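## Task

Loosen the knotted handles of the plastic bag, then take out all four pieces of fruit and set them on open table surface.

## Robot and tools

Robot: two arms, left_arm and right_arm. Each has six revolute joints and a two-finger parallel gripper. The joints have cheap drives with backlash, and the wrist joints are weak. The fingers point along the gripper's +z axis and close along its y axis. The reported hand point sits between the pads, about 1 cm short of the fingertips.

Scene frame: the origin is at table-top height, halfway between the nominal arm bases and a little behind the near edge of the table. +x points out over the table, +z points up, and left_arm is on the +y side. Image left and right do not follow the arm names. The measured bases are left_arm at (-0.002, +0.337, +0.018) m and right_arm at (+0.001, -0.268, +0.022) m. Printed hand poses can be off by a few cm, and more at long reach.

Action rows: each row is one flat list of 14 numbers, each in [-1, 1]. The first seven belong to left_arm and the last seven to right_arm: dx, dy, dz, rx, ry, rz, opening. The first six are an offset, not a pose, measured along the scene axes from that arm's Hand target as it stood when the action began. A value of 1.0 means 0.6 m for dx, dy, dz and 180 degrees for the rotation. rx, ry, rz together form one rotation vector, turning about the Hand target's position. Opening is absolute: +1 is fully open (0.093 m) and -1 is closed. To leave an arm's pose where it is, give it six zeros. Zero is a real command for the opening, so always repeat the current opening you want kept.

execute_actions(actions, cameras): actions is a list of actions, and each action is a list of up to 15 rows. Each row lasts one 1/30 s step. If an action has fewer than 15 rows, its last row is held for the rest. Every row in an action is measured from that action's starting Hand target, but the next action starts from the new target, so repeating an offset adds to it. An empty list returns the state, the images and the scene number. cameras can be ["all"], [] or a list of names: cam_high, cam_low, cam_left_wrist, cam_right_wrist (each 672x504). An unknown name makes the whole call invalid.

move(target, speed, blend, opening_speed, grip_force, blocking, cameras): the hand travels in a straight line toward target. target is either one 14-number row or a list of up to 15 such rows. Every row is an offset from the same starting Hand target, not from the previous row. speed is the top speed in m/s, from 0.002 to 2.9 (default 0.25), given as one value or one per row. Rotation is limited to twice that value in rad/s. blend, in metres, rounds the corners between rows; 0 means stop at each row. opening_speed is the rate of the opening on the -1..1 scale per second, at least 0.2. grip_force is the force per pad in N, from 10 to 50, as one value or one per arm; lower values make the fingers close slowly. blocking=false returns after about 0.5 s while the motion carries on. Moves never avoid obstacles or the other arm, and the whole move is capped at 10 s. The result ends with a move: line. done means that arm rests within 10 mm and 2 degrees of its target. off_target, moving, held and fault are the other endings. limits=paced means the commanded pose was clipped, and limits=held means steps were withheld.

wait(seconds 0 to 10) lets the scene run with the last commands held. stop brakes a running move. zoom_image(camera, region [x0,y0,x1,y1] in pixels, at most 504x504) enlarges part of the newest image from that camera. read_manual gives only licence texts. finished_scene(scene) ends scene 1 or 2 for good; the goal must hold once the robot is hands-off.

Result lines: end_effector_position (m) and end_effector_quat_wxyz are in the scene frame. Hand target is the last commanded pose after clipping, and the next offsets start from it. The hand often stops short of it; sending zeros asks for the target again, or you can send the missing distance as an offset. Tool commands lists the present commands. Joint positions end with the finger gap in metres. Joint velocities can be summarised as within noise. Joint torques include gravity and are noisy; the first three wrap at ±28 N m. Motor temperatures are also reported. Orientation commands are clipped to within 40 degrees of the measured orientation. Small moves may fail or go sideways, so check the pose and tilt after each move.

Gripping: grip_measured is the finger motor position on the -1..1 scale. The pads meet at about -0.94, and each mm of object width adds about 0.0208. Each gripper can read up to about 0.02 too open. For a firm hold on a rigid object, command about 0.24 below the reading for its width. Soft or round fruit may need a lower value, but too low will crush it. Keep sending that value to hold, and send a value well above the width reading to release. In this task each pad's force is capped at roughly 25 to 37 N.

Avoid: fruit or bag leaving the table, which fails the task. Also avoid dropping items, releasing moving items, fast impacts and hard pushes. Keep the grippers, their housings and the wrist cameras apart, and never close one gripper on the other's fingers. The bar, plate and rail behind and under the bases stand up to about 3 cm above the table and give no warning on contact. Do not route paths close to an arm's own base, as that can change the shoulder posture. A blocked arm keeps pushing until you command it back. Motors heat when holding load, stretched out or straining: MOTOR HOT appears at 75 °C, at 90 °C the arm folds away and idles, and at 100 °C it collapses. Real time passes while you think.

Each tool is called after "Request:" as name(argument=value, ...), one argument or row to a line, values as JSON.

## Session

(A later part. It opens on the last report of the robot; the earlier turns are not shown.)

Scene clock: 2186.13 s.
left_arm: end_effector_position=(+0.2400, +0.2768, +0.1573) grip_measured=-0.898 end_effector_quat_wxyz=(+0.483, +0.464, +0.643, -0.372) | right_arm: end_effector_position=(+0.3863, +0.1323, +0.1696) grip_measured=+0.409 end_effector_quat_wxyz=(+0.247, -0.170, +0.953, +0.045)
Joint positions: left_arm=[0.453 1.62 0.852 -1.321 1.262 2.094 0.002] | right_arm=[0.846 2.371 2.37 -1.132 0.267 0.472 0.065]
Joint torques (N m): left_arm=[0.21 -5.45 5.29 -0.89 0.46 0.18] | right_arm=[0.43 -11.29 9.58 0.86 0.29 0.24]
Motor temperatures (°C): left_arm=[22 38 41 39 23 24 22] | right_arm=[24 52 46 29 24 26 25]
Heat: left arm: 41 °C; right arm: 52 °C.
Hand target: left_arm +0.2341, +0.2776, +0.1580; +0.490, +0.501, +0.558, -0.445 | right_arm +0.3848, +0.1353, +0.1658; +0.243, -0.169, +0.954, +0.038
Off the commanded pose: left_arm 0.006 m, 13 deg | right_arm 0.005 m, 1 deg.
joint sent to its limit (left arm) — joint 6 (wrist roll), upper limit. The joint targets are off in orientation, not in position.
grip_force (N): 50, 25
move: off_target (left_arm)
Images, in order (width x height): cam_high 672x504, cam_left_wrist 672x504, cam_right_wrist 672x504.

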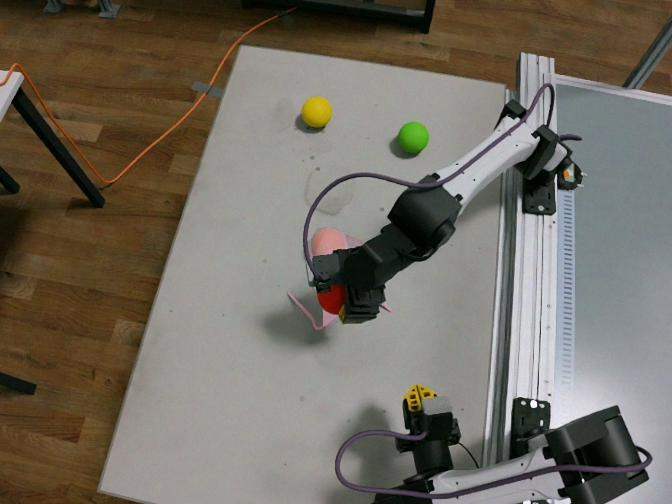

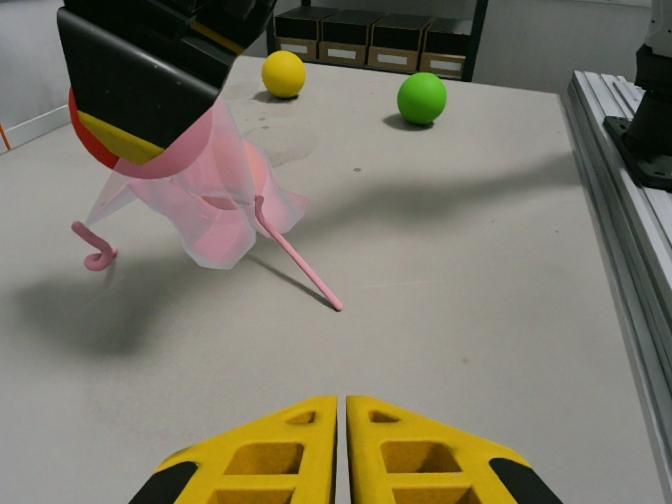

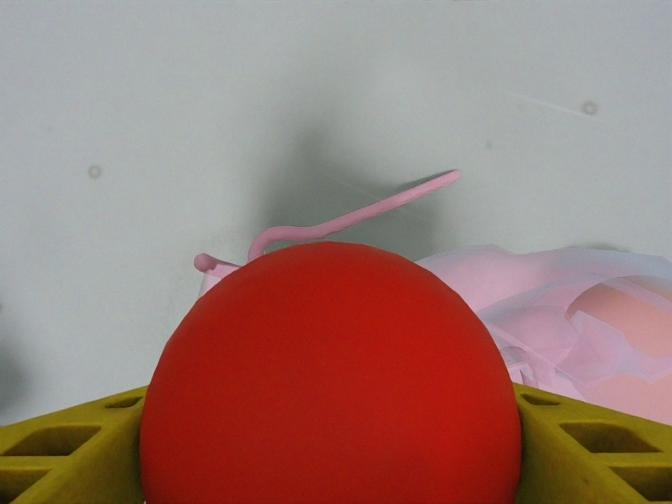

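Request:
move(
  target=[0, 0, 0, 0, 0, 0, -0.9, -0.01, 0.075, -0.1, 0, 0, 0, 0.3],
  speed=0.1,
  cameras=["cam_left_wrist", "cam_right_wrist"],
)

Scene clock: 2195.53 s.
left_arm: end_effector_position=(+0.2396, +0.2767, +0.1571) grip_measured=-0.898 end_effector_quat_wxyz=(+0.482, +0.464, +0.643, -0.372) | right_arm: end_effector_position=(+0.3742, +0.1689, +0.1060) grip_measured=+0.409 end_effector_quat_wxyz=(+0.228, -0.175, +0.958, +0.029)
Joint positions: left_arm=[0.453 1.62 0.852 -1.323 1.26 2.094 0.002] | right_arm=[0.907 2.542 2.444 -1.101 0.288 0.53 0.065]
Joint torques (N m): left_arm=[0.17 -5.34 5.39 -0.84 0.44 0.17] | right_arm=[0.38 -12.37 9.54 1.16 0.38 0.21]
Heat: left arm: 40 °C; right arm: 52 °C.
Hand target: left_arm +0.2341, +0.2776, +0.1580; +0.490, +0.501, +0.558, -0.445 | right_arm +0.3789, +0.1803, +0.1058; +0.243, -0.169, +0.954, +0.038
Off the commanded pose: left_arm 0.006 m, 13 deg | right_arm 0.012 m, 2 deg.
joint sent to its limit (left arm) — joint 6 (wrist roll), upper limit. The joint targets are off in orientation, not in position.
grip_force (N): 50, 25
move: off_target (left_arm, right_arm)
Images, in order (width x height): cam_left_wrist 672x504, cam_right_wrist 672x504.

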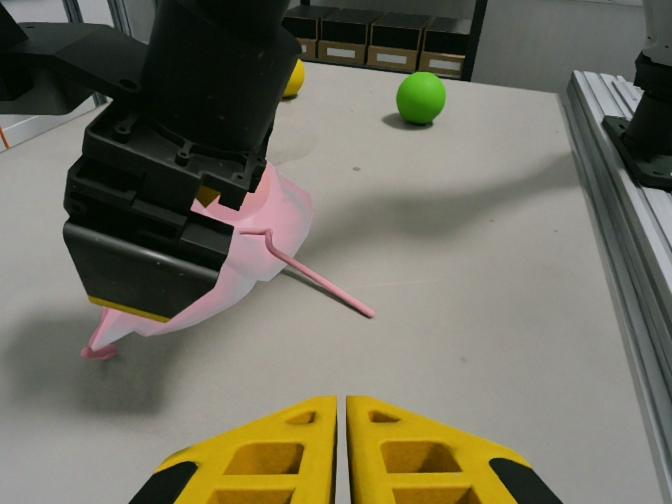

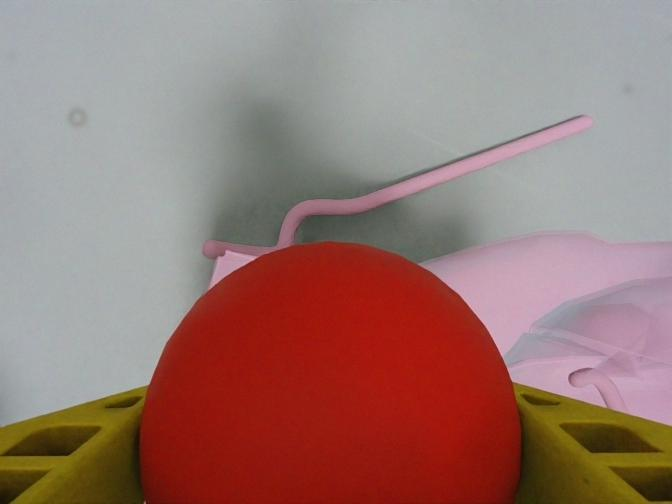

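Request:
move(
  target=[0.1, 0.2, 0.1, 0, 0, 0.3056, -0.9, 0, 0, 0.0, 0, 0, 0, 0.3],
  speed=0.25,
)

Request:
move(
  target=[0, 0, 0, 0, 0, 0, -0.9, -0.13, 0.02, 0.02, 0, 0, 0, 0.3],
  speed=0.1,
  cameras=["cam_left_wrist", "cam_right_wrist", "cam_high"],
)

Scene clock: 2208.07 s.
left_arm: end_effector_position=(+0.2929, +0.3977, +0.2168) grip_measured=-0.898 end_effector_quat_wxyz=(+0.633, +0.183, +0.730, -0.183) | right_arm: end_effector_position=(+0.3743, +0.1688, +0.1060) grip_measured=+0.409 end_effector_quat_wxyz=(+0.228, -0.174, +0.958, +0.029)
Joint positions: left_arm=[0.767 1.115 0.488 0.193 1.262 0.395 0.002] | right_arm=[0.907 2.542 2.444 -1.101 0.288 0.53 0.065]
Joint torques (N m): left_arm=[-0.75 -3.48 6.31 2.13 0.14 -0.11] | right_arm=[0.43 -12.27 9.51 1.16 0.36 0.21]
Motor temperatures (°C): left_arm=[22 37 40 37 22 24 22] | right_arm=[24 56 46 30 24 26 25]
Heat: left arm: 40 °C; right arm: 56 °C.
Hand target: left_arm +0.2941, +0.3976, +0.2180; +0.640, +0.186, +0.726, -0.168 | right_arm +0.3789, +0.1802, +0.1058; +0.243, -0.169, +0.954, +0.038
Off the commanded pose: left_arm 0.002 m, 2 deg | right_arm 0.012 m, 2 deg.
grip_force (N): 50, 25
move: off_target (right_arm)

Scene clock: 2209.63 s.
left_arm: end_effector_position=(+0.2932, +0.3980, +0.2176) grip_measured=-0.898 end_effector_quat_wxyz=(+0.634, +0.183, +0.729, -0.182) | right_arm: end_effector_position=(+0.2982, +0.1854, +0.0883) grip_measured=+0.409 end_effector_quat_wxyz=(+0.215, -0.180, +0.960, +0.010)
Joint positions: left_arm=[0.767 1.115 0.488 0.2 1.262 0.392 0.002] | right_arm=[1.054 2.45 2.216 -1.058 0.342 0.674 0.065]
Joint torques (N m): left_arm=[-0.76 -3.52 6.17 2.13 0.13 -0.1] | right_arm=[0.28 -18.58 5.75 1.04 0.35 0.22]
Motor temperatures (°C): left_arm=[22 37 40 38 22 24 22] | right_arm=[24 57 45 30 24 26 25]
Heat: left arm: 40 °C; right arm: 57 °C.
Hand target: left_arm +0.2941, +0.3975, +0.2181; +0.640, +0.186, +0.726, -0.168 | right_arm +0.3009, +0.1922, +0.1177; +0.243, -0.169, +0.954, +0.038
Off the commanded pose: left_arm 0.001 m, 2 deg | right_arm 0.030 m, 5 deg.
grip_force (N): 50, 25
move: off_target (right_arm)
Images, in order (width x height): cam_high 672x504, cam_left_wrist 672x504, cam_right_wrist 672x504.

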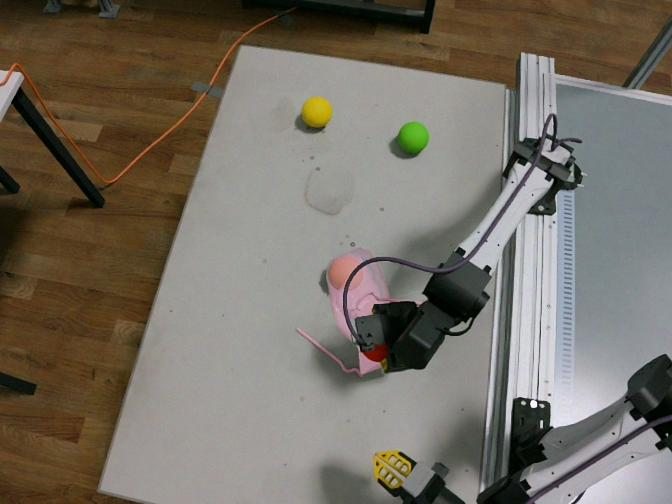

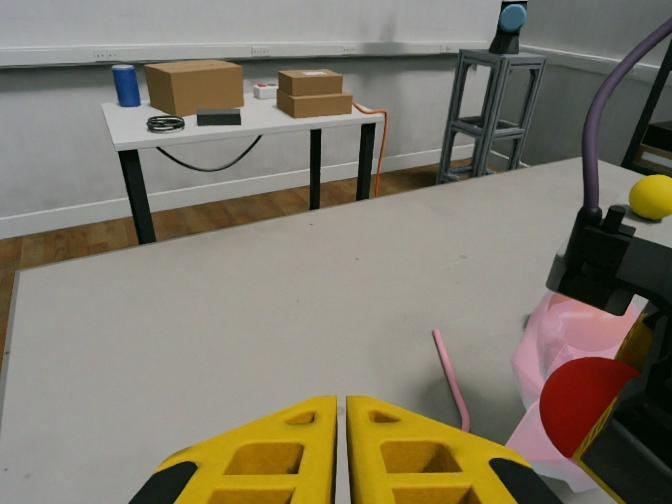

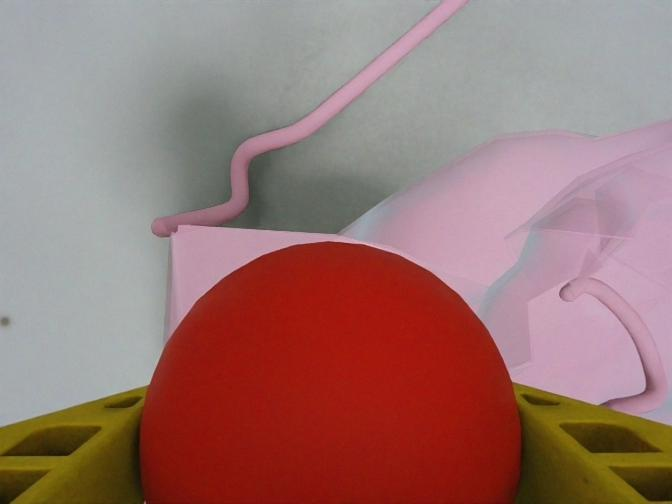

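Request:
move(
  target=[0, 0, 0, 0, 0, 0, -0.9, 0.0, 0.0, -0.09, 0, 0, 0, 0.3],
  speed=0.06,
)

Request:
move(
  target=[0, 0, 0, 0, 0, 0, -0.9, 0.0, 0.0, -0.03, 0, 0, 0, 0.3],
  speed=0.04,
  cameras=["cam_right_wrist"],
)

Scene clock: 2216.33 s.
left_arm: end_effector_position=(+0.2932, +0.3980, +0.2176) grip_measured=-0.898 end_effector_quat_wxyz=(+0.634, +0.183, +0.729, -0.182) | right_arm: end_effector_position=(+0.3034, +0.1890, +0.0544) grip_measured=+0.409 end_effector_quat_wxyz=(+0.238, -0.172, +0.956, +0.023)
Joint positions: left_arm=[0.767 1.115 0.488 0.2 1.262 0.392 0.002] | right_arm=[1.054 2.434 2.033 -0.84 0.364 0.675 0.065]
Joint torques (N m): left_arm=[-0.83 -3.51 6.06 2.13 0.14 -0.12] | right_arm=[0.02 -16.08 4.96 1 0.22 0.18]
Motor temperatures (°C): left_arm=[22 36 40 38 22 24 22] | right_arm=[24 60 45 29 24 26 25]
Heat: left arm: 40 °C; right arm: 60 °C.
Hand target: left_arm +0.2941, +0.3975, +0.2181; +0.640, +0.186, +0.726, -0.168 | right_arm +0.3009, +0.1922, +0.0638; +0.243, -0.169, +0.954, +0.038
Off the commanded pose: left_arm 0.001 m, 2 deg | right_arm 0.010 m, 2 deg.
grip_force (N): 50, 25
move: done

Scene clock: 2217.33 s.
left_arm: end_effector_position=(+0.2932, +0.3980, +0.2176) grip_measured=-0.898 end_effector_quat_wxyz=(+0.634, +0.183, +0.729, -0.182) | right_arm: end_effector_position=(+0.3086, +0.1948, +0.0518) grip_measured=+0.409 end_effector_quat_wxyz=(+0.257, -0.165, +0.951, +0.036)
Joint positions: left_arm=[0.767 1.115 0.488 0.2 1.262 0.392 0.002] | right_arm=[1.054 2.429 1.994 -0.759 0.378 0.675 0.065]
Joint torques (N m): left_arm=[-0.76 -3.47 6.06 2.14 0.12 -0.11] | right_arm=[0.1 -14.54 4.44 0.88 0.08 0.22]
Motor temperatures (°C): left_arm=[22 36 40 39 22 24 22] | right_arm=[24 60 44 29 24 26 25]
Heat: left arm: 40 °C; right arm: 60 °C.
Hand target: left_arm +0.2941, +0.3975, +0.2181; +0.640, +0.186, +0.726, -0.168 | right_arm +0.3009, +0.1923, +0.0459; +0.244, -0.169, +0.954, +0.038
Off the commanded pose: left_arm 0.001 m, 2 deg | right_arm 0.010 m, 2 deg.
grip_force (N): 50, 25
move: done
Images, in order (width x height): cam_right_wrist 672x504.

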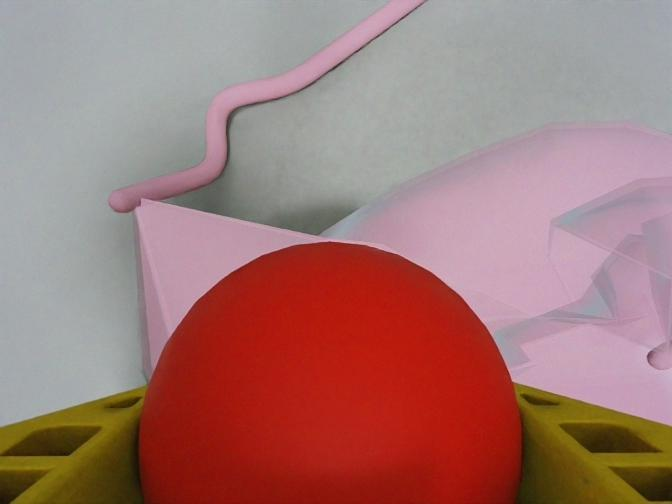

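Request:
move(
  target=[0, 0, 0, 0, 0, 0, -0.9, 0.01, 0.0, 0.004, 0, 0, 0, 0.6],
  speed=0.04,
  opening_speed=0.25,
)

Request:
move(
  target=[0, 0, 0, 0, 0, 0, -0.9, 0.0, 0.0, 0.0, 0, 0, 0, 0.95],
  speed=0.04,
  opening_speed=0.35,
  cameras=["cam_right_wrist"],
)

Scene clock: 2223.53 s.
left_arm: end_effector_position=(+0.2932, +0.3980, +0.2176) grip_measured=-0.898 end_effector_quat_wxyz=(+0.634, +0.183, +0.729, -0.182) | right_arm: end_effector_position=(+0.3079, +0.1954, +0.0513) grip_measured=+0.598 end_effector_quat_wxyz=(+0.254, -0.166, +0.952, +0.039)
Joint positions: left_arm=[0.767 1.115 0.488 0.2 1.262 0.392 0.002] | right_arm=[1.053 2.429 1.994 -0.759 0.369 0.675 0.074]
Joint torques (N m): left_arm=[-0.79 -3.52 6.09 2.13 0.13 -0.1] | right_arm=[-1.01 -13.85 6.39 0.83 0.11 0.07]
Motor temperatures (°C): left_arm=[22 35 40 39 22 24 22] | right_arm=[24 60 44 29 24 26 25]
Heat: left arm: 40 °C; right arm: 60 °C.
Hand target: left_arm +0.2941, +0.3975, +0.2181; +0.640, +0.186, +0.726, -0.168 | right_arm +0.3070, +0.1922, +0.0483; +0.243, -0.169, +0.954, +0.038
Off the commanded pose: left_arm 0.001 m, 2 deg | right_arm 0.004 m, 1 deg.
grip_force (N): 50, 25
move: done

Scene clock: 2224.73 s.
left_arm: end_effector_position=(+0.2932, +0.3980, +0.2176) grip_measured=-0.898 end_effector_quat_wxyz=(+0.634, +0.183, +0.729, -0.182) | right_arm: end_effector_position=(+0.3074, +0.1957, +0.0511) grip_measured=+0.947 end_effector_quat_wxyz=(+0.253, -0.166, +0.952, +0.040)
Joint positions: left_arm=[0.767 1.115 0.488 0.2 1.262 0.392 0.002] | right_arm=[1.053 2.429 1.994 -0.759 0.366 0.675 0.091]
Joint torques (N m): left_arm=[-0.84 -3.51 6.11 2.13 0.11 -0.11] | right_arm=[-0.92 -13.72 6.34 0.78 0.16 0.07]
Motor temperatures (°C): left_arm=[22 35 40 39 22 24 22] | right_arm=[24 60 44 29 24 26 25]
Heat: left arm: 40 °C; right arm: 60 °C.
Hand target: left_arm +0.2941, +0.3975, +0.2181; +0.640, +0.186, +0.726, -0.168 | right_arm +0.3070, +0.1922, +0.0483; +0.243, -0.169, +0.954, +0.038
Off the commanded pose: left_arm 0.001 m, 2 deg | right_arm 0.005 m, 1 deg.
grip_force (N): 50, 25
move: done
Images, in order (width x height): cam_right_wrist 672x504.

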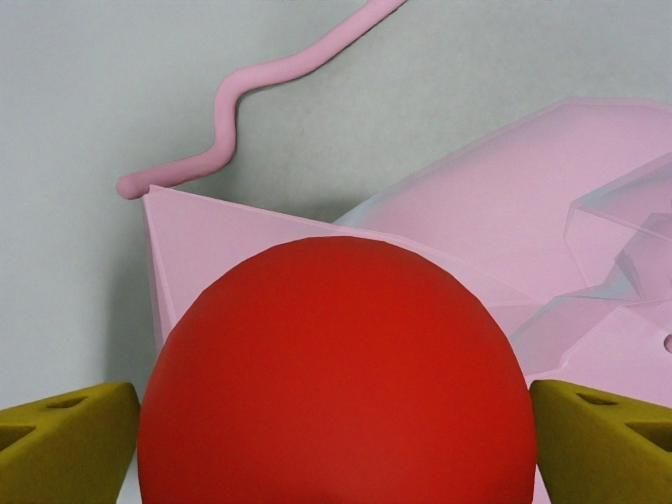

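Request:
move(
  target=[0, 0, 0, 0, 0, 0, -0.9, -0.1, -0.036, 0.21, 0, 0, 0, 0.95],
  speed=0.12,
  cameras=["cam_right_wrist"],
)

Request:
zoom_image(
  camera="cam_right_wrist",
  region=[180, 80, 560, 400],
)

Scene clock: 2228.70 s.
left_arm: end_effector_position=(+0.2932, +0.3980, +0.2176) grip_measured=-0.898 end_effector_quat_wxyz=(+0.634, +0.183, +0.729, -0.182) | right_arm: end_effector_position=(+0.2489, +0.1702, +0.1461) grip_measured=+0.947 end_effector_quat_wxyz=(+0.228, -0.176, +0.957, +0.020)
Joint positions: left_arm=[0.767 1.115 0.488 0.2 1.262 0.392 0.002] | right_arm=[1.139 2.248 2.087 -1.129 0.374 0.761 0.091]
Joint torques (N m): left_arm=[-0.8 -3.55 6.19 2.13 0.12 -0.12] | right_arm=[0.43 -15.84 8.99 0.52 0.42 0.24]
Motor temperatures (°C): left_arm=[22 35 40 39 22 24 22] | right_arm=[24 61 44 29 24 26 25]
Heat: left arm: 40 °C; right arm: 61 °C.
Hand target: left_arm +0.2941, +0.3975, +0.2181; +0.640, +0.186, +0.726, -0.168 | right_arm +0.2470, +0.1706, +0.1742; +0.243, -0.169, +0.954, +0.038
Off the commanded pose: left_arm 0.001 m, 2 deg | right_arm 0.028 m, 3 deg.
grip_force (N): 50, 25
move: off_target (right_arm)
Images, in order (width x height): cam_right_wrist 672x504.

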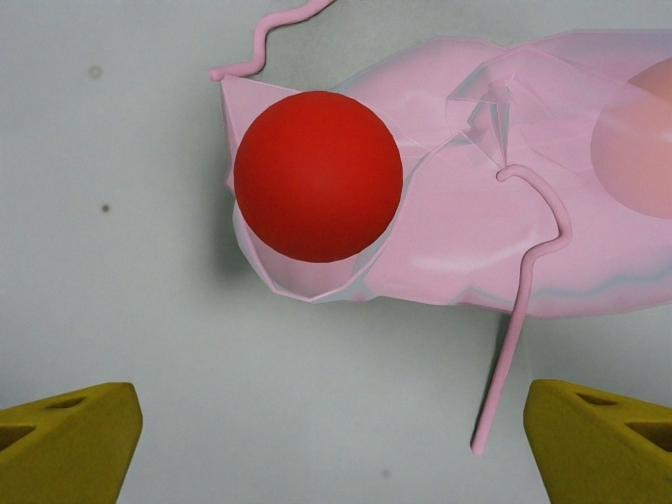

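Scaled by 1.326 from the camera's 672x504 image, which has a finer 960x720 frame.

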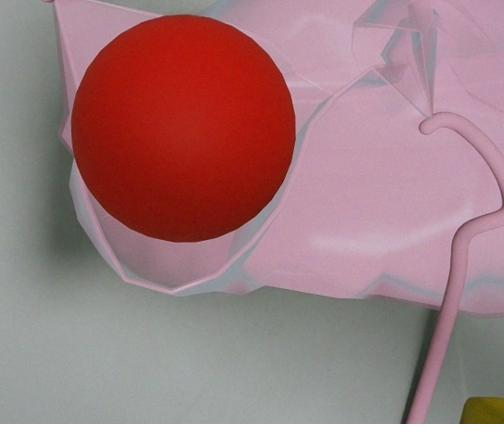

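Request:
move(
  target=[-0.09, -0.1125, -0.19, 0, 0, -0.1667, -0.9, 0, 0, 0, 0, 0, 0, 0.95],
  speed=0.2,
  cameras=["cam_left_wrist"],
)

Request:
zoom_image(
  camera="cam_left_wrist",
  region=[170, 60, 560, 370],
)

Scene clock: 2254.93 s.
left_arm: end_effector_position=(+0.2418, +0.3313, +0.1061) grip_measured=-0.898 end_effector_quat_wxyz=(+0.581, +0.344, +0.677, -0.292) | right_arm: end_effector_position=(+0.2488, +0.1701, +0.1461) grip_measured=+0.947 end_effector_quat_wxyz=(+0.227, -0.176, +0.958, +0.020)
Joint positions: left_arm=[0.725 1.732 0.628 -0.961 1.392 2.094 0.002] | right_arm=[1.139 2.248 2.087 -1.129 0.374 0.761 0.091]
Joint torques (N m): left_arm=[-0.79 -3.75 5.3 -0.76 0.46 0.13] | right_arm=[0.4 -15.86 8.95 0.57 0.41 0.19]
Motor temperatures (°C): left_arm=[22 34 40 39 22 24 22] | right_arm=[24 63 45 28 24 26 24]
Heat: left arm: 40 °C; right arm: 63 °C.
Hand target: left_arm +0.2401, +0.3300, +0.1041; +0.575, +0.368, +0.653, -0.328 | right_arm +0.2469, +0.1706, +0.1742; +0.243, -0.169, +0.954, +0.038
Off the commanded pose: left_arm 0.003 m, 6 deg | right_arm 0.028 m, 3 deg.
joint sent to its limit (left arm) — joint 6 (wrist roll), upper limit. The joint targets are off in orientation, not in position.
grip_force (N): 50, 25
move: off_target (left_arm, right_arm)
Images, in order (width x height): cam_left_wrist 672x504.

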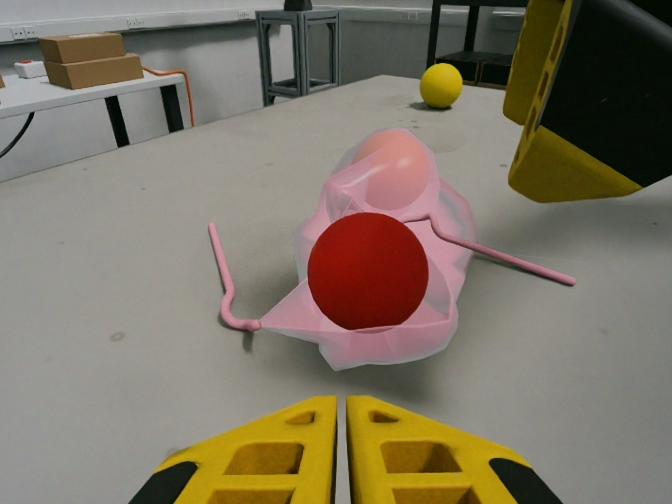

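Scaled by 1.292 from the camera's 672x504 image, which has a finer 960x720 frame.

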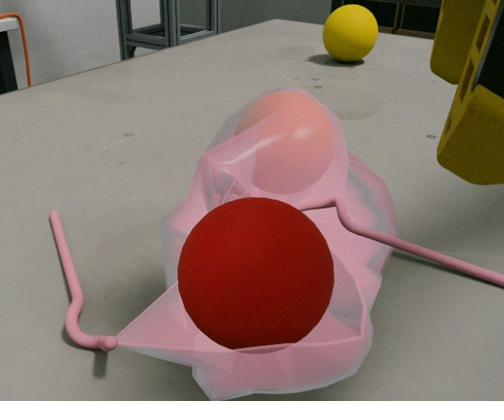

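Request:
move(
  target=[-0.033, 0.117, 0.167, 0, 0, 0, -0.9, 0.0932, -0.007, -0.08, 0, 0, 0.25, 0.82],
  speed=0.15,
  cameras=["cam_right_wrist"],
)

Scene clock: 2277.53 s.
left_arm: end_effector_position=(+0.2245, +0.4000, +0.1995) grip_measured=-0.898 end_effector_quat_wxyz=(+0.541, +0.287, +0.758, -0.222) | right_arm: end_effector_position=(+0.2990, +0.1606, +0.1182) grip_measured=+0.823 end_effector_quat_wxyz=(+0.193, -0.519, +0.824, +0.117)
Joint positions: left_arm=[1.011 1.473 0.936 -1.538 1.204 2.094 0.002] | right_arm=[0.907 2.169 1.84 -0.804 -0.051 -0.167 0.085]
Joint torques (N m): left_arm=[0.32 -4.89 7.41 -0.85 0.44 0.15] | right_arm=[-0.69 -13.07 6.9 1.34 -0.17 0.03]
Motor temperatures (°C): left_arm=[22 33 39 37 22 24 22] | right_arm=[24 66 45 28 25 26 24]
Heat: left arm: 39 °C; right arm: 66 °C.
Hand target: left_arm +0.2202, +0.4002, +0.2043; +0.575, +0.368, +0.653, -0.328 | right_arm +0.3028, +0.1664, +0.1262; +0.210, -0.521, +0.817, +0.128
Off the commanded pose: left_arm 0.006 m, 20 deg | right_arm 0.011 m, 3 deg.
joint sent to its limit (left arm) — joint 4 (wrist pitch), lower limit; joint 6 (wrist roll), upper limit. The joint targets are off in orientation, not in position.
grip_force (N): 50, 25
move: off_target (left_arm, right_arm)
Images, in order (width x height): cam_right_wrist 672x504.

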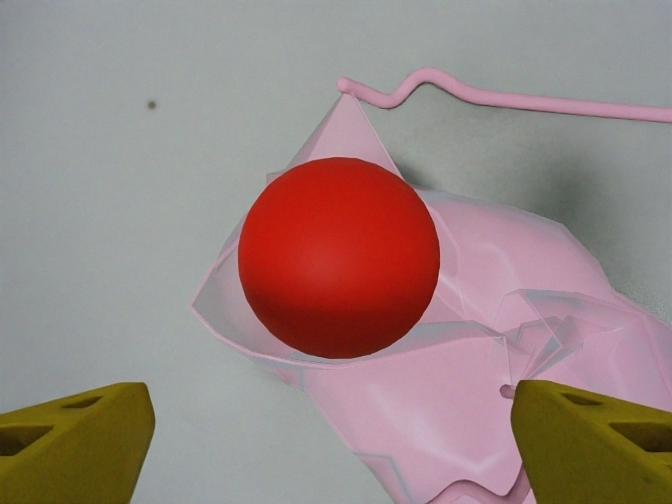

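Request:
zoom_image(
  camera="cam_right_wrist",
  region=[380, 130, 560, 350],
)

Request:
zoom_image(
  camera="cam_right_wrist",
  region=[170, 150, 350, 400],
)

Scaled by 2.291 from the camera's 672x504 image, which has a finer 960x720 frame.

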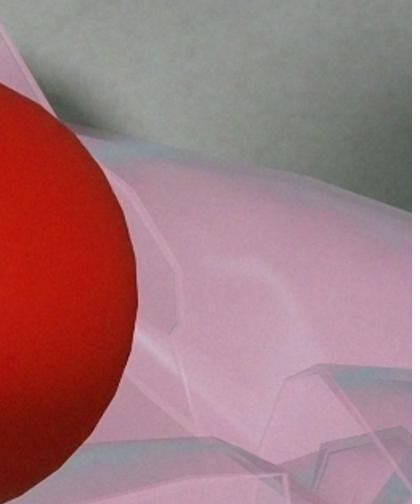

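Scaled by 2.016 from the camera's 672x504 image, which has a finer 960x720 frame.

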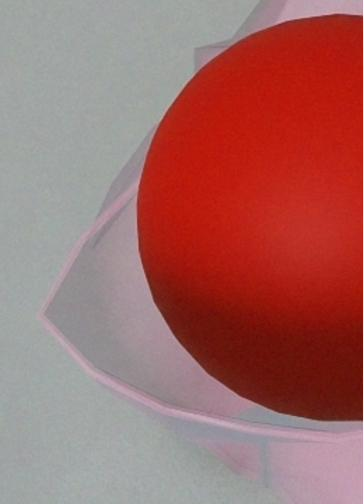

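Request:
move(
  target=[0, 0, 0, 0, 0, 0, -0.9, 0.0312, 0.0565, -0.113, 0, 0, 0, 0.82],
  speed=0.08,
  cameras=["cam_right_wrist"],
)

Scene clock: 2289.33 s.
left_arm: end_effector_position=(+0.2245, +0.4000, +0.1995) grip_measured=-0.898 end_effector_quat_wxyz=(+0.541, +0.287, +0.758, -0.222) | right_arm: end_effector_position=(+0.3165, +0.1871, +0.0575) grip_measured=+0.823 end_effector_quat_wxyz=(+0.195, -0.519, +0.824, +0.118)
Joint positions: left_arm=[1.011 1.473 0.936 -1.538 1.204 2.094 0.002] | right_arm=[0.907 2.341 1.881 -0.668 -0.051 -0.167 0.085]
Joint torques (N m): left_arm=[0.21 -5.03 7.38 -0.81 0.44 0.18] | right_arm=[0.05 -11.26 9.54 1.32 -0.12 0.1]
Motor temperatures (°C): left_arm=[22 34 40 36 22 24 22] | right_arm=[24 67 45 29 24 26 24]
Heat: left arm: 40 °C; right arm: 67 °C.
Hand target: left_arm +0.2202, +0.4002, +0.2043; +0.575, +0.368, +0.653, -0.328 | right_arm +0.3216, +0.2003, +0.0584; +0.210, -0.521, +0.817, +0.128
Off the commanded pose: left_arm 0.006 m, 20 deg | right_arm 0.014 m, 2 deg.
joint sent to its limit (left arm) — joint 4 (wrist pitch), lower limit; joint 6 (wrist roll), upper limit. The joint targets are off in orientation, not in position.
grip_force (N): 50, 25
move: off_target (left_arm, right_arm)
Images, in order (width x height): cam_right_wrist 672x504.

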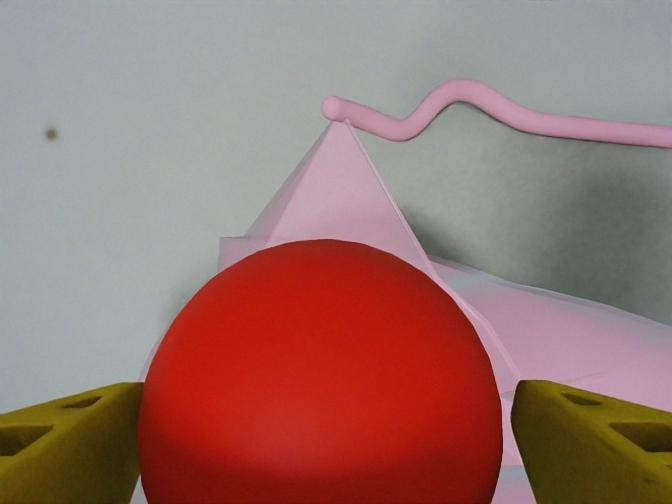

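Request:
move(
  target=[0, 0, 0, 0, 0, 0, -0.9, -0.003, 0.006, 0.0, 0, 0, 0, 0.3],
  speed=0.03,
  opening_speed=0.4,
  cameras=["cam_right_wrist"],
)

Request:
move(
  target=[0, 0, 0, 0, 0, 0, -0.9, 0.0, 0.0, 0.1, 0, 0, 0, 0.3],
  speed=0.06,
  cameras=["cam_right_wrist", "cam_low"],
)

Scene clock: 2295.77 s.
left_arm: end_effector_position=(+0.2245, +0.4000, +0.1995) grip_measured=-0.898 end_effector_quat_wxyz=(+0.541, +0.287, +0.758, -0.222) | right_arm: end_effector_position=(+0.3185, +0.1899, +0.0592) grip_measured=+0.380 end_effector_quat_wxyz=(+0.199, -0.519, +0.823, +0.119)
Joint positions: left_arm=[1.011 1.473 0.936 -1.538 1.204 2.094 0.002] | right_arm=[0.907 2.347 1.895 -0.667 -0.051 -0.167 0.063]
Joint torques (N m): left_arm=[0.28 -4.96 7.47 -0.83 0.42 0.17] | right_arm=[0.72 -11.26 9.69 1.29 -0.06 0.18]
Motor temperatures (°C): left_arm=[22 34 40 36 22 24 22] | right_arm=[24 67 45 29 24 26 24]
Heat: left arm: 40 °C; right arm: 67 °C.
Hand target: left_arm +0.2202, +0.4002, +0.2043; +0.575, +0.368, +0.653, -0.328 | right_arm +0.3198, +0.2039, +0.0583; +0.210, -0.521, +0.817, +0.128
Off the commanded pose: left_arm 0.006 m, 20 deg | right_arm 0.014 m, 2 deg.
joint sent to its limit (left arm) — joint 4 (wrist pitch), lower limit; joint 6 (wrist roll), upper limit. The joint targets are off in orientation, not in position.
grip_force (N): 50, 25
move: off_target (left_arm, right_arm)
Images, in order (width x height): cam_right_wrist 672x504.

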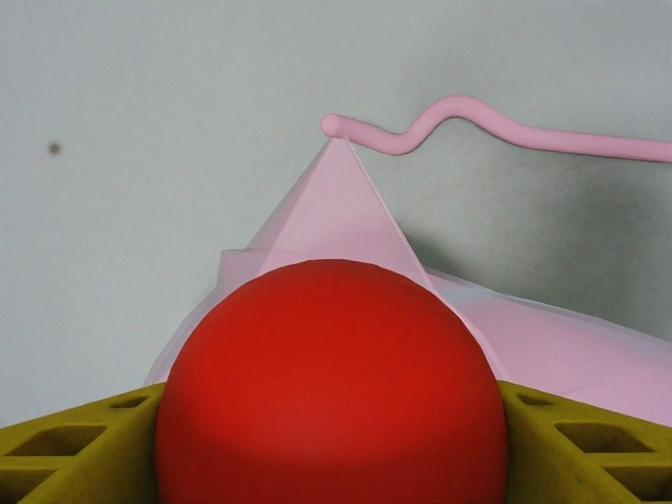

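Scene clock: 2297.47 s.
left_arm: end_effector_position=(+0.2245, +0.4000, +0.1995) grip_measured=-0.898 end_effector_quat_wxyz=(+0.541, +0.287, +0.758, -0.222) | right_arm: end_effector_position=(+0.3253, +0.1978, +0.1108) grip_measured=+0.358 end_effector_quat_wxyz=(+0.210, -0.518, +0.820, +0.124)
Joint positions: left_arm=[1.011 1.473 0.936 -1.538 1.204 2.094 0.002] | right_arm=[0.907 2.347 2.09 -0.837 -0.051 -0.167 0.062]
Joint torques (N m): left_arm=[0.28 -5.03 7.42 -0.85 0.43 0.17] | right_arm=[0.79 -13.29 9.77 0.92 -0.06 0.16]
Motor temperatures (°C): left_arm=[22 34 40 36 22 24 22] | right_arm=[24 68 45 29 24 26 24]
Heat: left arm: 40 °C; right arm: 68 °C.
Hand target: left_arm +0.2202, +0.4002, +0.2043; +0.575, +0.368, +0.653, -0.328 | right_arm +0.3198, +0.2040, +0.1183; +0.210, -0.521, +0.817, +0.128
Off the commanded pose: left_arm 0.006 m, 20 deg | right_arm 0.011 m, 1 deg.
joint sent to its limit (left arm) — joint 4 (wrist pitch), lower limit; joint 6 (wrist roll), upper limit. The joint targets are off in orientation, not in position.
grip_force (N): 50, 25
move: off_target (left_arm, right_arm)
Images, in order (width x height): cam_low 672x504, cam_right_wrist 672x504.

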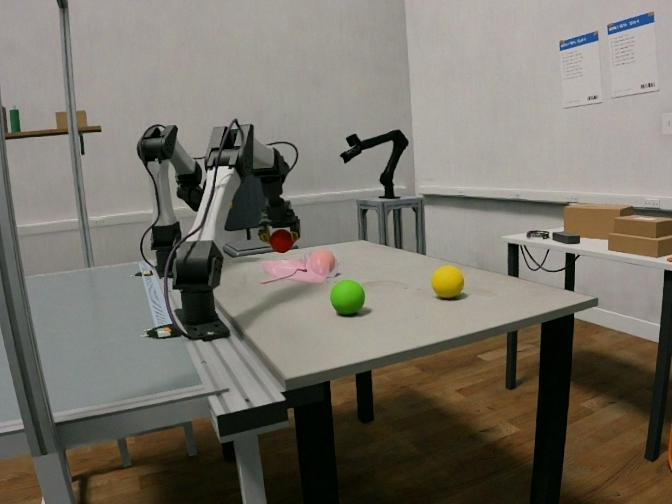

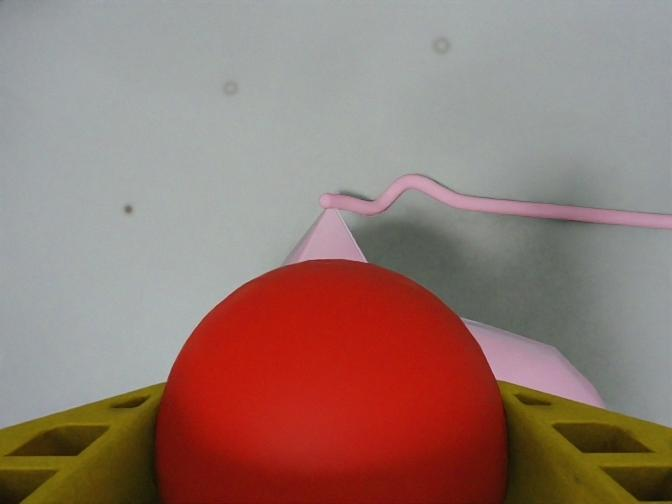

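Request:
move(
  target=[0, 0, 0, 0, 0, 0, -0.9, -0.22, -0.1067, 0.05, 0, 0, 0, 0.3],
  speed=0.15,
  cameras=["cam_right_wrist", "cam_high"],
)

Scene clock: 2304.50 s.
left_arm: end_effector_position=(+0.2245, +0.4000, +0.1995) grip_measured=-0.898 end_effector_quat_wxyz=(+0.541, +0.287, +0.758, -0.222) | right_arm: end_effector_position=(+0.1860, +0.1351, +0.1322) grip_measured=+0.357 end_effector_quat_wxyz=(+0.182, -0.529, +0.821, +0.113)
Joint positions: left_arm=[1.011 1.473 0.936 -1.538 1.204 2.094 0.002] | right_arm=[1.112 1.869 1.467 -0.752 0.026 0.001 0.062]
Joint torques (N m): left_arm=[0.31 -5 7.47 -0.83 0.43 0.17] | right_arm=[0.05 -12.83 5.76 1.33 0.1 0.21]
Motor temperatures (°C): left_arm=[22 34 40 36 22 24 22] | right_arm=[24 69 46 29 24 26 24]
Heat: left arm: 40 °C; right arm: 69 °C.
Hand target: left_arm +0.2202, +0.4002, +0.2043; +0.575, +0.368, +0.653, -0.328 | right_arm +0.1877, +0.1398, +0.1483; +0.210, -0.521, +0.817, +0.128
Off the commanded pose: left_arm 0.006 m, 20 deg | right_arm 0.017 m, 4 deg.
joint sent to its limit (left arm) — joint 4 (wrist pitch), lower limit; joint 6 (wrist roll), upper limit. The joint targets are off in orientation, not in position.
grip_force (N): 50, 25
move: off_target (left_arm, right_arm)
Images, in order (width x height): cam_high 672x504, cam_right_wrist 672x504.

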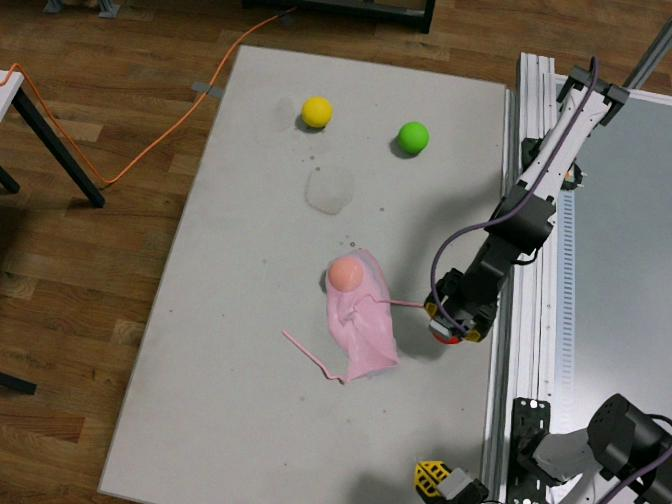

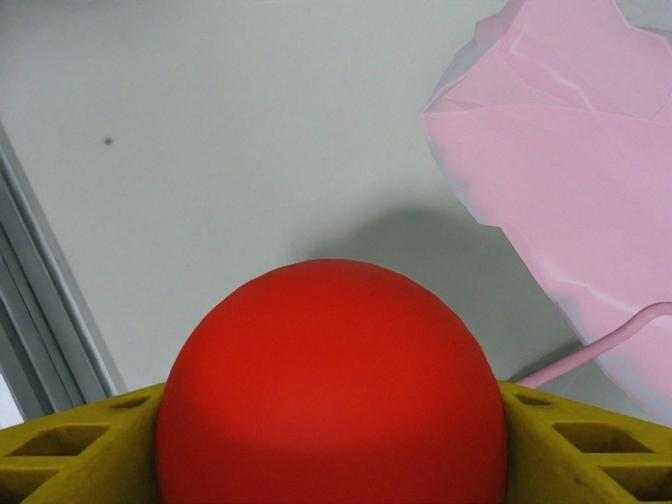

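Request:
move(
  target=[0, 0, 0, 0, 0, 0, -0.9, 0.0, 0.05, -0.115, 0, 0, 0, 0.3],
  speed=0.08,
)

Request:
move(
  target=[0, 0, 0, 0, 0, 0, -0.9, 0.0, 0.0, -0.03, 0, 0, 0, 0.3],
  speed=0.04,
)

Scene clock: 2313.13 s.
left_arm: end_effector_position=(+0.2245, +0.4000, +0.1995) grip_measured=-0.898 end_effector_quat_wxyz=(+0.541, +0.287, +0.758, -0.222) | right_arm: end_effector_position=(+0.1886, +0.1636, +0.0856) grip_measured=+0.357 end_effector_quat_wxyz=(+0.203, -0.523, +0.818, +0.126)
Joint positions: left_arm=[1.011 1.473 0.936 -1.538 1.204 2.094 0.002] | right_arm=[1.134 1.976 1.4 -0.528 0.039 0.025 0.062]
Joint torques (N m): left_arm=[0.25 -5.01 7.46 -0.85 0.42 0.17] | right_arm=[0.43 -9.07 6.08 1.41 0.12 0.25]
Motor temperatures (°C): left_arm=[22 34 40 35 22 24 22] | right_arm=[24 69 44 30 24 26 25]
Heat: left arm: 40 °C; right arm: 69 °C.
Hand target: left_arm +0.2202, +0.4002, +0.2043; +0.575, +0.368, +0.653, -0.328 | right_arm +0.1879, +0.1699, +0.0795; +0.211, -0.521, +0.817, +0.128
Off the commanded pose: left_arm 0.006 m, 20 deg | right_arm 0.009 m, 1 deg.
joint sent to its limit (left arm) — joint 4 (wrist pitch), lower limit; joint 6 (wrist roll), upper limit. The joint targets are off in orientation, not in position.
grip_force (N): 50, 25
move: off_target (left_arm)

Scene clock: 2314.20 s.
left_arm: end_effector_position=(+0.2245, +0.4000, +0.1995) grip_measured=-0.898 end_effector_quat_wxyz=(+0.541, +0.287, +0.758, -0.222) | right_arm: end_effector_position=(+0.1887, +0.1644, +0.0683) grip_measured=+0.357 end_effector_quat_wxyz=(+0.204, -0.523, +0.818, +0.126)
Joint positions: left_arm=[1.011 1.473 0.936 -1.538 1.204 2.094 0.002] | right_arm=[1.134 2 1.361 -0.463 0.039 0.025 0.062]
Joint torques (N m): left_arm=[0.27 -4.94 7.43 -0.84 0.43 0.16] | right_arm=[0.51 -8.96 5.81 1.43 0.11 0.22]
Motor temperatures (°C): left_arm=[22 34 40 35 22 24 22] | right_arm=[24 68 44 30 24 26 25]
Heat: left arm: 40 °C; right arm: 68 °C.
Hand target: left_arm +0.2202, +0.4002, +0.2043; +0.575, +0.368, +0.653, -0.328 | right_arm +0.1878, +0.1698, +0.0613; +0.210, -0.521, +0.817, +0.128
Off the commanded pose: left_arm 0.006 m, 20 deg | right_arm 0.009 m, 1 deg.
joint sent to its limit (left arm) — joint 4 (wrist pitch), lower limit; joint 6 (wrist roll), upper limit. The joint targets are off in orientation, not in position.
grip_force (N): 50, 25
move: off_target (left_arm)

Request:
move(
  target=[0, 0, 0, 0, 0, 0, -0.9, 0.0, 0.0, -0.018, 0, 0, 0, 0.3],
  speed=0.03,
)

Request:
move(
  target=[0, 0, 0, 0, 0, 0, -0.9, 0.0, 0.0, -0.008, 0, 0, 0, 0.3],
  speed=0.03,
  cameras=["cam_right_wrist"],
)

Scene clock: 2322.13 s.
left_arm: end_effector_position=(+0.2245, +0.4000, +0.1995) grip_measured=-0.898 end_effector_quat_wxyz=(+0.541, +0.287, +0.758, -0.222) | right_arm: end_effector_position=(+0.1887, +0.1649, +0.0579) grip_measured=+0.357 end_effector_quat_wxyz=(+0.204, -0.523, +0.818, +0.127)
Joint positions: left_arm=[1.011 1.473 0.936 -1.538 1.204 2.094 0.002] | right_arm=[1.134 2.016 1.339 -0.424 0.039 0.025 0.062]
Joint torques (N m): left_arm=[0.31 -5.05 7.5 -0.83 0.44 0.18] | right_arm=[0.44 -9.01 5.96 1.47 0.1 0.23]
Motor temperatures (°C): left_arm=[22 34 40 35 22 24 22] | right_arm=[24 65 44 31 24 26 25]
Heat: left arm: 40 °C; right arm: 65 °C.
Hand target: left_arm +0.2202, +0.4002, +0.2043; +0.575, +0.368, +0.653, -0.328 | right_arm +0.1879, +0.1699, +0.0505; +0.210, -0.521, +0.817, +0.128
Off the commanded pose: left_arm 0.006 m, 20 deg | right_arm 0.009 m, 1 deg.
joint sent to its limit (left arm) — joint 4 (wrist pitch), lower limit; joint 6 (wrist roll), upper limit. The joint targets are off in orientation, not in position.
grip_force (N): 50, 25
move: off_target (left_arm)

Scene clock: 2322.97 s.
left_arm: end_effector_position=(+0.2245, +0.4000, +0.1995) grip_measured=-0.898 end_effector_quat_wxyz=(+0.541, +0.287, +0.758, -0.222) | right_arm: end_effector_position=(+0.1892, +0.1661, +0.0559) grip_measured=+0.357 end_effector_quat_wxyz=(+0.207, -0.523, +0.817, +0.129)
Joint positions: left_arm=[1.011 1.473 0.936 -1.538 1.204 2.094 0.002] | right_arm=[1.134 2.02 1.332 -0.406 0.039 0.025 0.062]
Joint torques (N m): left_arm=[0.24 -4.96 7.47 -0.82 0.42 0.15] | right_arm=[0.38 -8.84 5.59 1.48 0.1 0.21]
Motor temperatures (°C): left_arm=[22 34 40 35 22 24 22] | right_arm=[24 65 43 31 24 26 25]
Heat: left arm: 40 °C; right arm: 65 °C.
Hand target: left_arm +0.2202, +0.4002, +0.2043; +0.575, +0.368, +0.653, -0.328 | right_arm +0.1879, +0.1699, +0.0459; +0.211, -0.521, +0.817, +0.128
Off the commanded pose: left_arm 0.006 m, 20 deg | right_arm 0.011 m, 0 deg.
joint sent to its limit (left arm) — joint 4 (wrist pitch), lower limit; joint 6 (wrist roll), upper limit. The joint targets are off in orientation, not in position.
grip_force (N): 50, 25
move: off_target (left_arm, right_arm)
Images, in order (width x height): cam_right_wrist 672x504.

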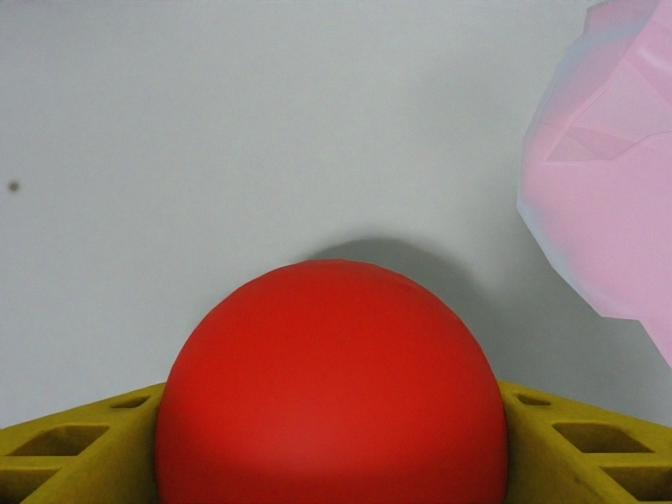

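Request:
move(
  target=[0, 0, 0, 0, 0, 0, -0.9, 0.0, 0.0, -0.01, 0, 0, 0, 0.3],
  speed=0.03,
)

Scene clock: 2325.90 s.
left_arm: end_effector_position=(+0.2245, +0.4000, +0.1995) grip_measured=-0.898 end_effector_quat_wxyz=(+0.541, +0.287, +0.758, -0.222) | right_arm: end_effector_position=(+0.1897, +0.1673, +0.0552) grip_measured=+0.357 end_effector_quat_wxyz=(+0.212, -0.522, +0.816, +0.132)
Joint positions: left_arm=[1.011 1.473 0.936 -1.538 1.204 2.094 0.002] | right_arm=[1.134 2.02 1.323 -0.387 0.039 0.025 0.062]
Joint torques (N m): left_arm=[0.28 -4.94 7.42 -0.84 0.43 0.15] | right_arm=[0.47 -7.9 5.42 1.5 0.11 0.18]
Motor temperatures (°C): left_arm=[22 34 40 35 22 24 22] | right_arm=[24 64 43 31 24 26 25]
Heat: left arm: 40 °C; right arm: 64 °C.
Hand target: left_arm +0.2202, +0.4002, +0.2043; +0.575, +0.368, +0.653, -0.328 | right_arm +0.1879, +0.1700, +0.0400; +0.211, -0.521, +0.817, +0.129
Off the commanded pose: left_arm 0.006 m, 20 deg | right_arm 0.016 m, 0 deg.
joint sent to its limit (left arm) — joint 4 (wrist pitch), lower limit; joint 6 (wrist roll), upper limit. The joint targets are off in orientation, not in position.
grip_force (N): 50, 25
move: off_target (left_arm, right_arm)

Request:
move(
  target=[0, 0, 0, 0, 0, 0, -0.9, 0.0, 0.0, 0.012, 0, 0, 0, 0.6],
  speed=0.03,
  opening_speed=0.25,
)

Request:
move(
  target=[0, 0, 0, 0, 0, 0, -0.9, 0.0, 0.0, 0.0, 0, 0, 0, 1.0],
  speed=0.03,
  opening_speed=0.35,
)

Request:
move(
  target=[0, 0, 0, 0, 0, 0, -0.9, -0.045, -0.095, 0.2, 0, 0, 0, 1.0],
  speed=0.12,
  cameras=["cam_right_wrist", "cam_high"],
)

Scene clock: 2330.40 s.
left_arm: end_effector_position=(+0.2245, +0.4000, +0.1995) grip_measured=-0.898 end_effector_quat_wxyz=(+0.541, +0.287, +0.758, -0.222) | right_arm: end_effector_position=(+0.1897, +0.1672, +0.0551) grip_measured=+0.597 end_effector_quat_wxyz=(+0.212, -0.522, +0.816, +0.131)
Joint positions: left_arm=[1.011 1.473 0.936 -1.538 1.204 2.094 0.002] | right_arm=[1.134 2.02 1.323 -0.387 0.039 0.025 0.074]
Joint torques (N m): left_arm=[0.35 -4.94 7.41 -0.83 0.41 0.18] | right_arm=[0.38 -8.72 6.61 1.27 0.11 0.21]
Motor temperatures (°C): left_arm=[22 34 41 35 22 24 22] | right_arm=[24 63 43 31 24 26 25]
Heat: left arm: 41 °C; right arm: 63 °C.
Hand target: left_arm +0.2202, +0.4002, +0.2043; +0.575, +0.368, +0.653, -0.328 | right_arm +0.1879, +0.1699, +0.0470; +0.210, -0.521, +0.817, +0.128
Off the commanded pose: left_arm 0.006 m, 20 deg | right_arm 0.009 m, 0 deg.
joint sent to its limit (left arm) — joint 4 (wrist pitch), lower limit; joint 6 (wrist roll), upper limit. The joint targets are off in orientation, not in position.
grip_force (N): 50, 25
move: off_target (left_arm)

Scene clock: 2331.77 s.
left_arm: end_effector_position=(+0.2245, +0.4000, +0.1995) grip_measured=-0.898 end_effector_quat_wxyz=(+0.541, +0.287, +0.758, -0.222) | right_arm: end_effector_position=(+0.1897, +0.1672, +0.0551) grip_measured=+1.000 end_effector_quat_wxyz=(+0.212, -0.522, +0.816, +0.131)
Joint positions: left_arm=[1.011 1.473 0.936 -1.538 1.204 2.094 0.002] | right_arm=[1.134 2.02 1.323 -0.387 0.039 0.025 0.093]
Joint torques (N m): left_arm=[0.36 -4.96 7.51 -0.83 0.43 0.16] | right_arm=[0.43 -8.81 6.61 1.26 0.12 0.21]
Motor temperatures (°C): left_arm=[22 34 41 35 22 24 22] | right_arm=[24 62 43 31 24 26 25]
Heat: left arm: 41 °C; right arm: 62 °C.
Hand target: left_arm +0.2202, +0.4002, +0.2043; +0.575, +0.368, +0.653, -0.328 | right_arm +0.1879, +0.1699, +0.0470; +0.210, -0.521, +0.817, +0.128
Off the commanded pose: left_arm 0.006 m, 20 deg | right_arm 0.009 m, 0 deg.
joint sent to its limit (left arm) — joint 4 (wrist pitch), lower limit; joint 6 (wrist roll), upper limit. The joint targets are off in orientation, not in position.
grip_force (N): 50, 25
move: off_target (left_arm)

Scene clock: 2333.67 s.
left_arm: end_effector_position=(+0.2245, +0.4000, +0.1995) grip_measured=-0.898 end_effector_quat_wxyz=(+0.541, +0.287, +0.758, -0.222) | right_arm: end_effector_position=(+0.1627, +0.1115, +0.1479) grip_measured=+1.000 end_effector_quat_wxyz=(+0.197, -0.525, +0.819, +0.122)
Joint positions: left_arm=[1.011 1.473 0.936 -1.538 1.204 2.094 0.002] | right_arm=[1.148 1.719 1.332 -0.733 0.045 0.038 0.093]
Joint torques (N m): left_arm=[0.28 -4.94 7.47 -0.82 0.42 0.17] | right_arm=[0.5 -10.77 9.52 0.8 0.1 0.21]
Motor temperatures (°C): left_arm=[22 34 41 35 22 24 22] | right_arm=[24 62 43 31 24 26 25]
Heat: left arm: 41 °C; right arm: 62 °C.
Hand target: left_arm +0.2202, +0.4002, +0.2043; +0.575, +0.368, +0.653, -0.328 | right_arm +0.1607, +0.1129, +0.1670; +0.210, -0.521, +0.817, +0.128
Off the commanded pose: left_arm 0.006 m, 20 deg | right_arm 0.019 m, 2 deg.
joint sent to its limit (left arm) — joint 4 (wrist pitch), lower limit; joint 6 (wrist roll), upper limit. The joint targets are off in orientation, not in position.
grip_force (N): 50, 25
move: off_target (left_arm, right_arm)
Images, in order (width x height): cam_high 672x504, cam_right_wrist 672x504.

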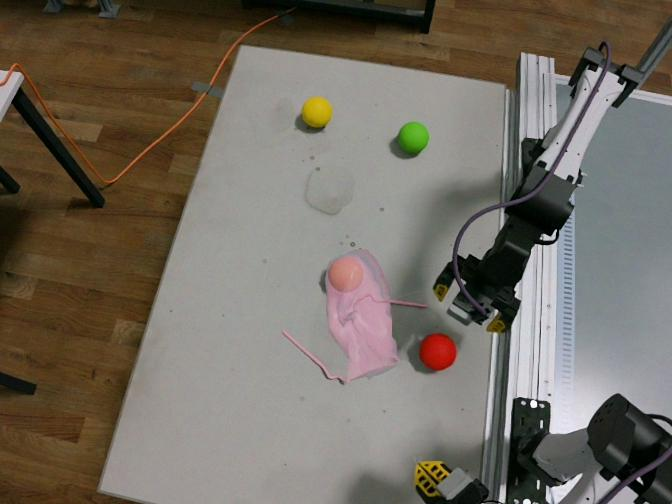

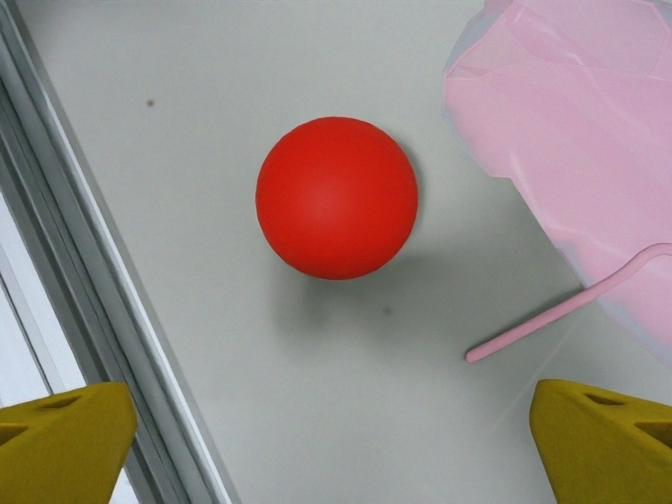

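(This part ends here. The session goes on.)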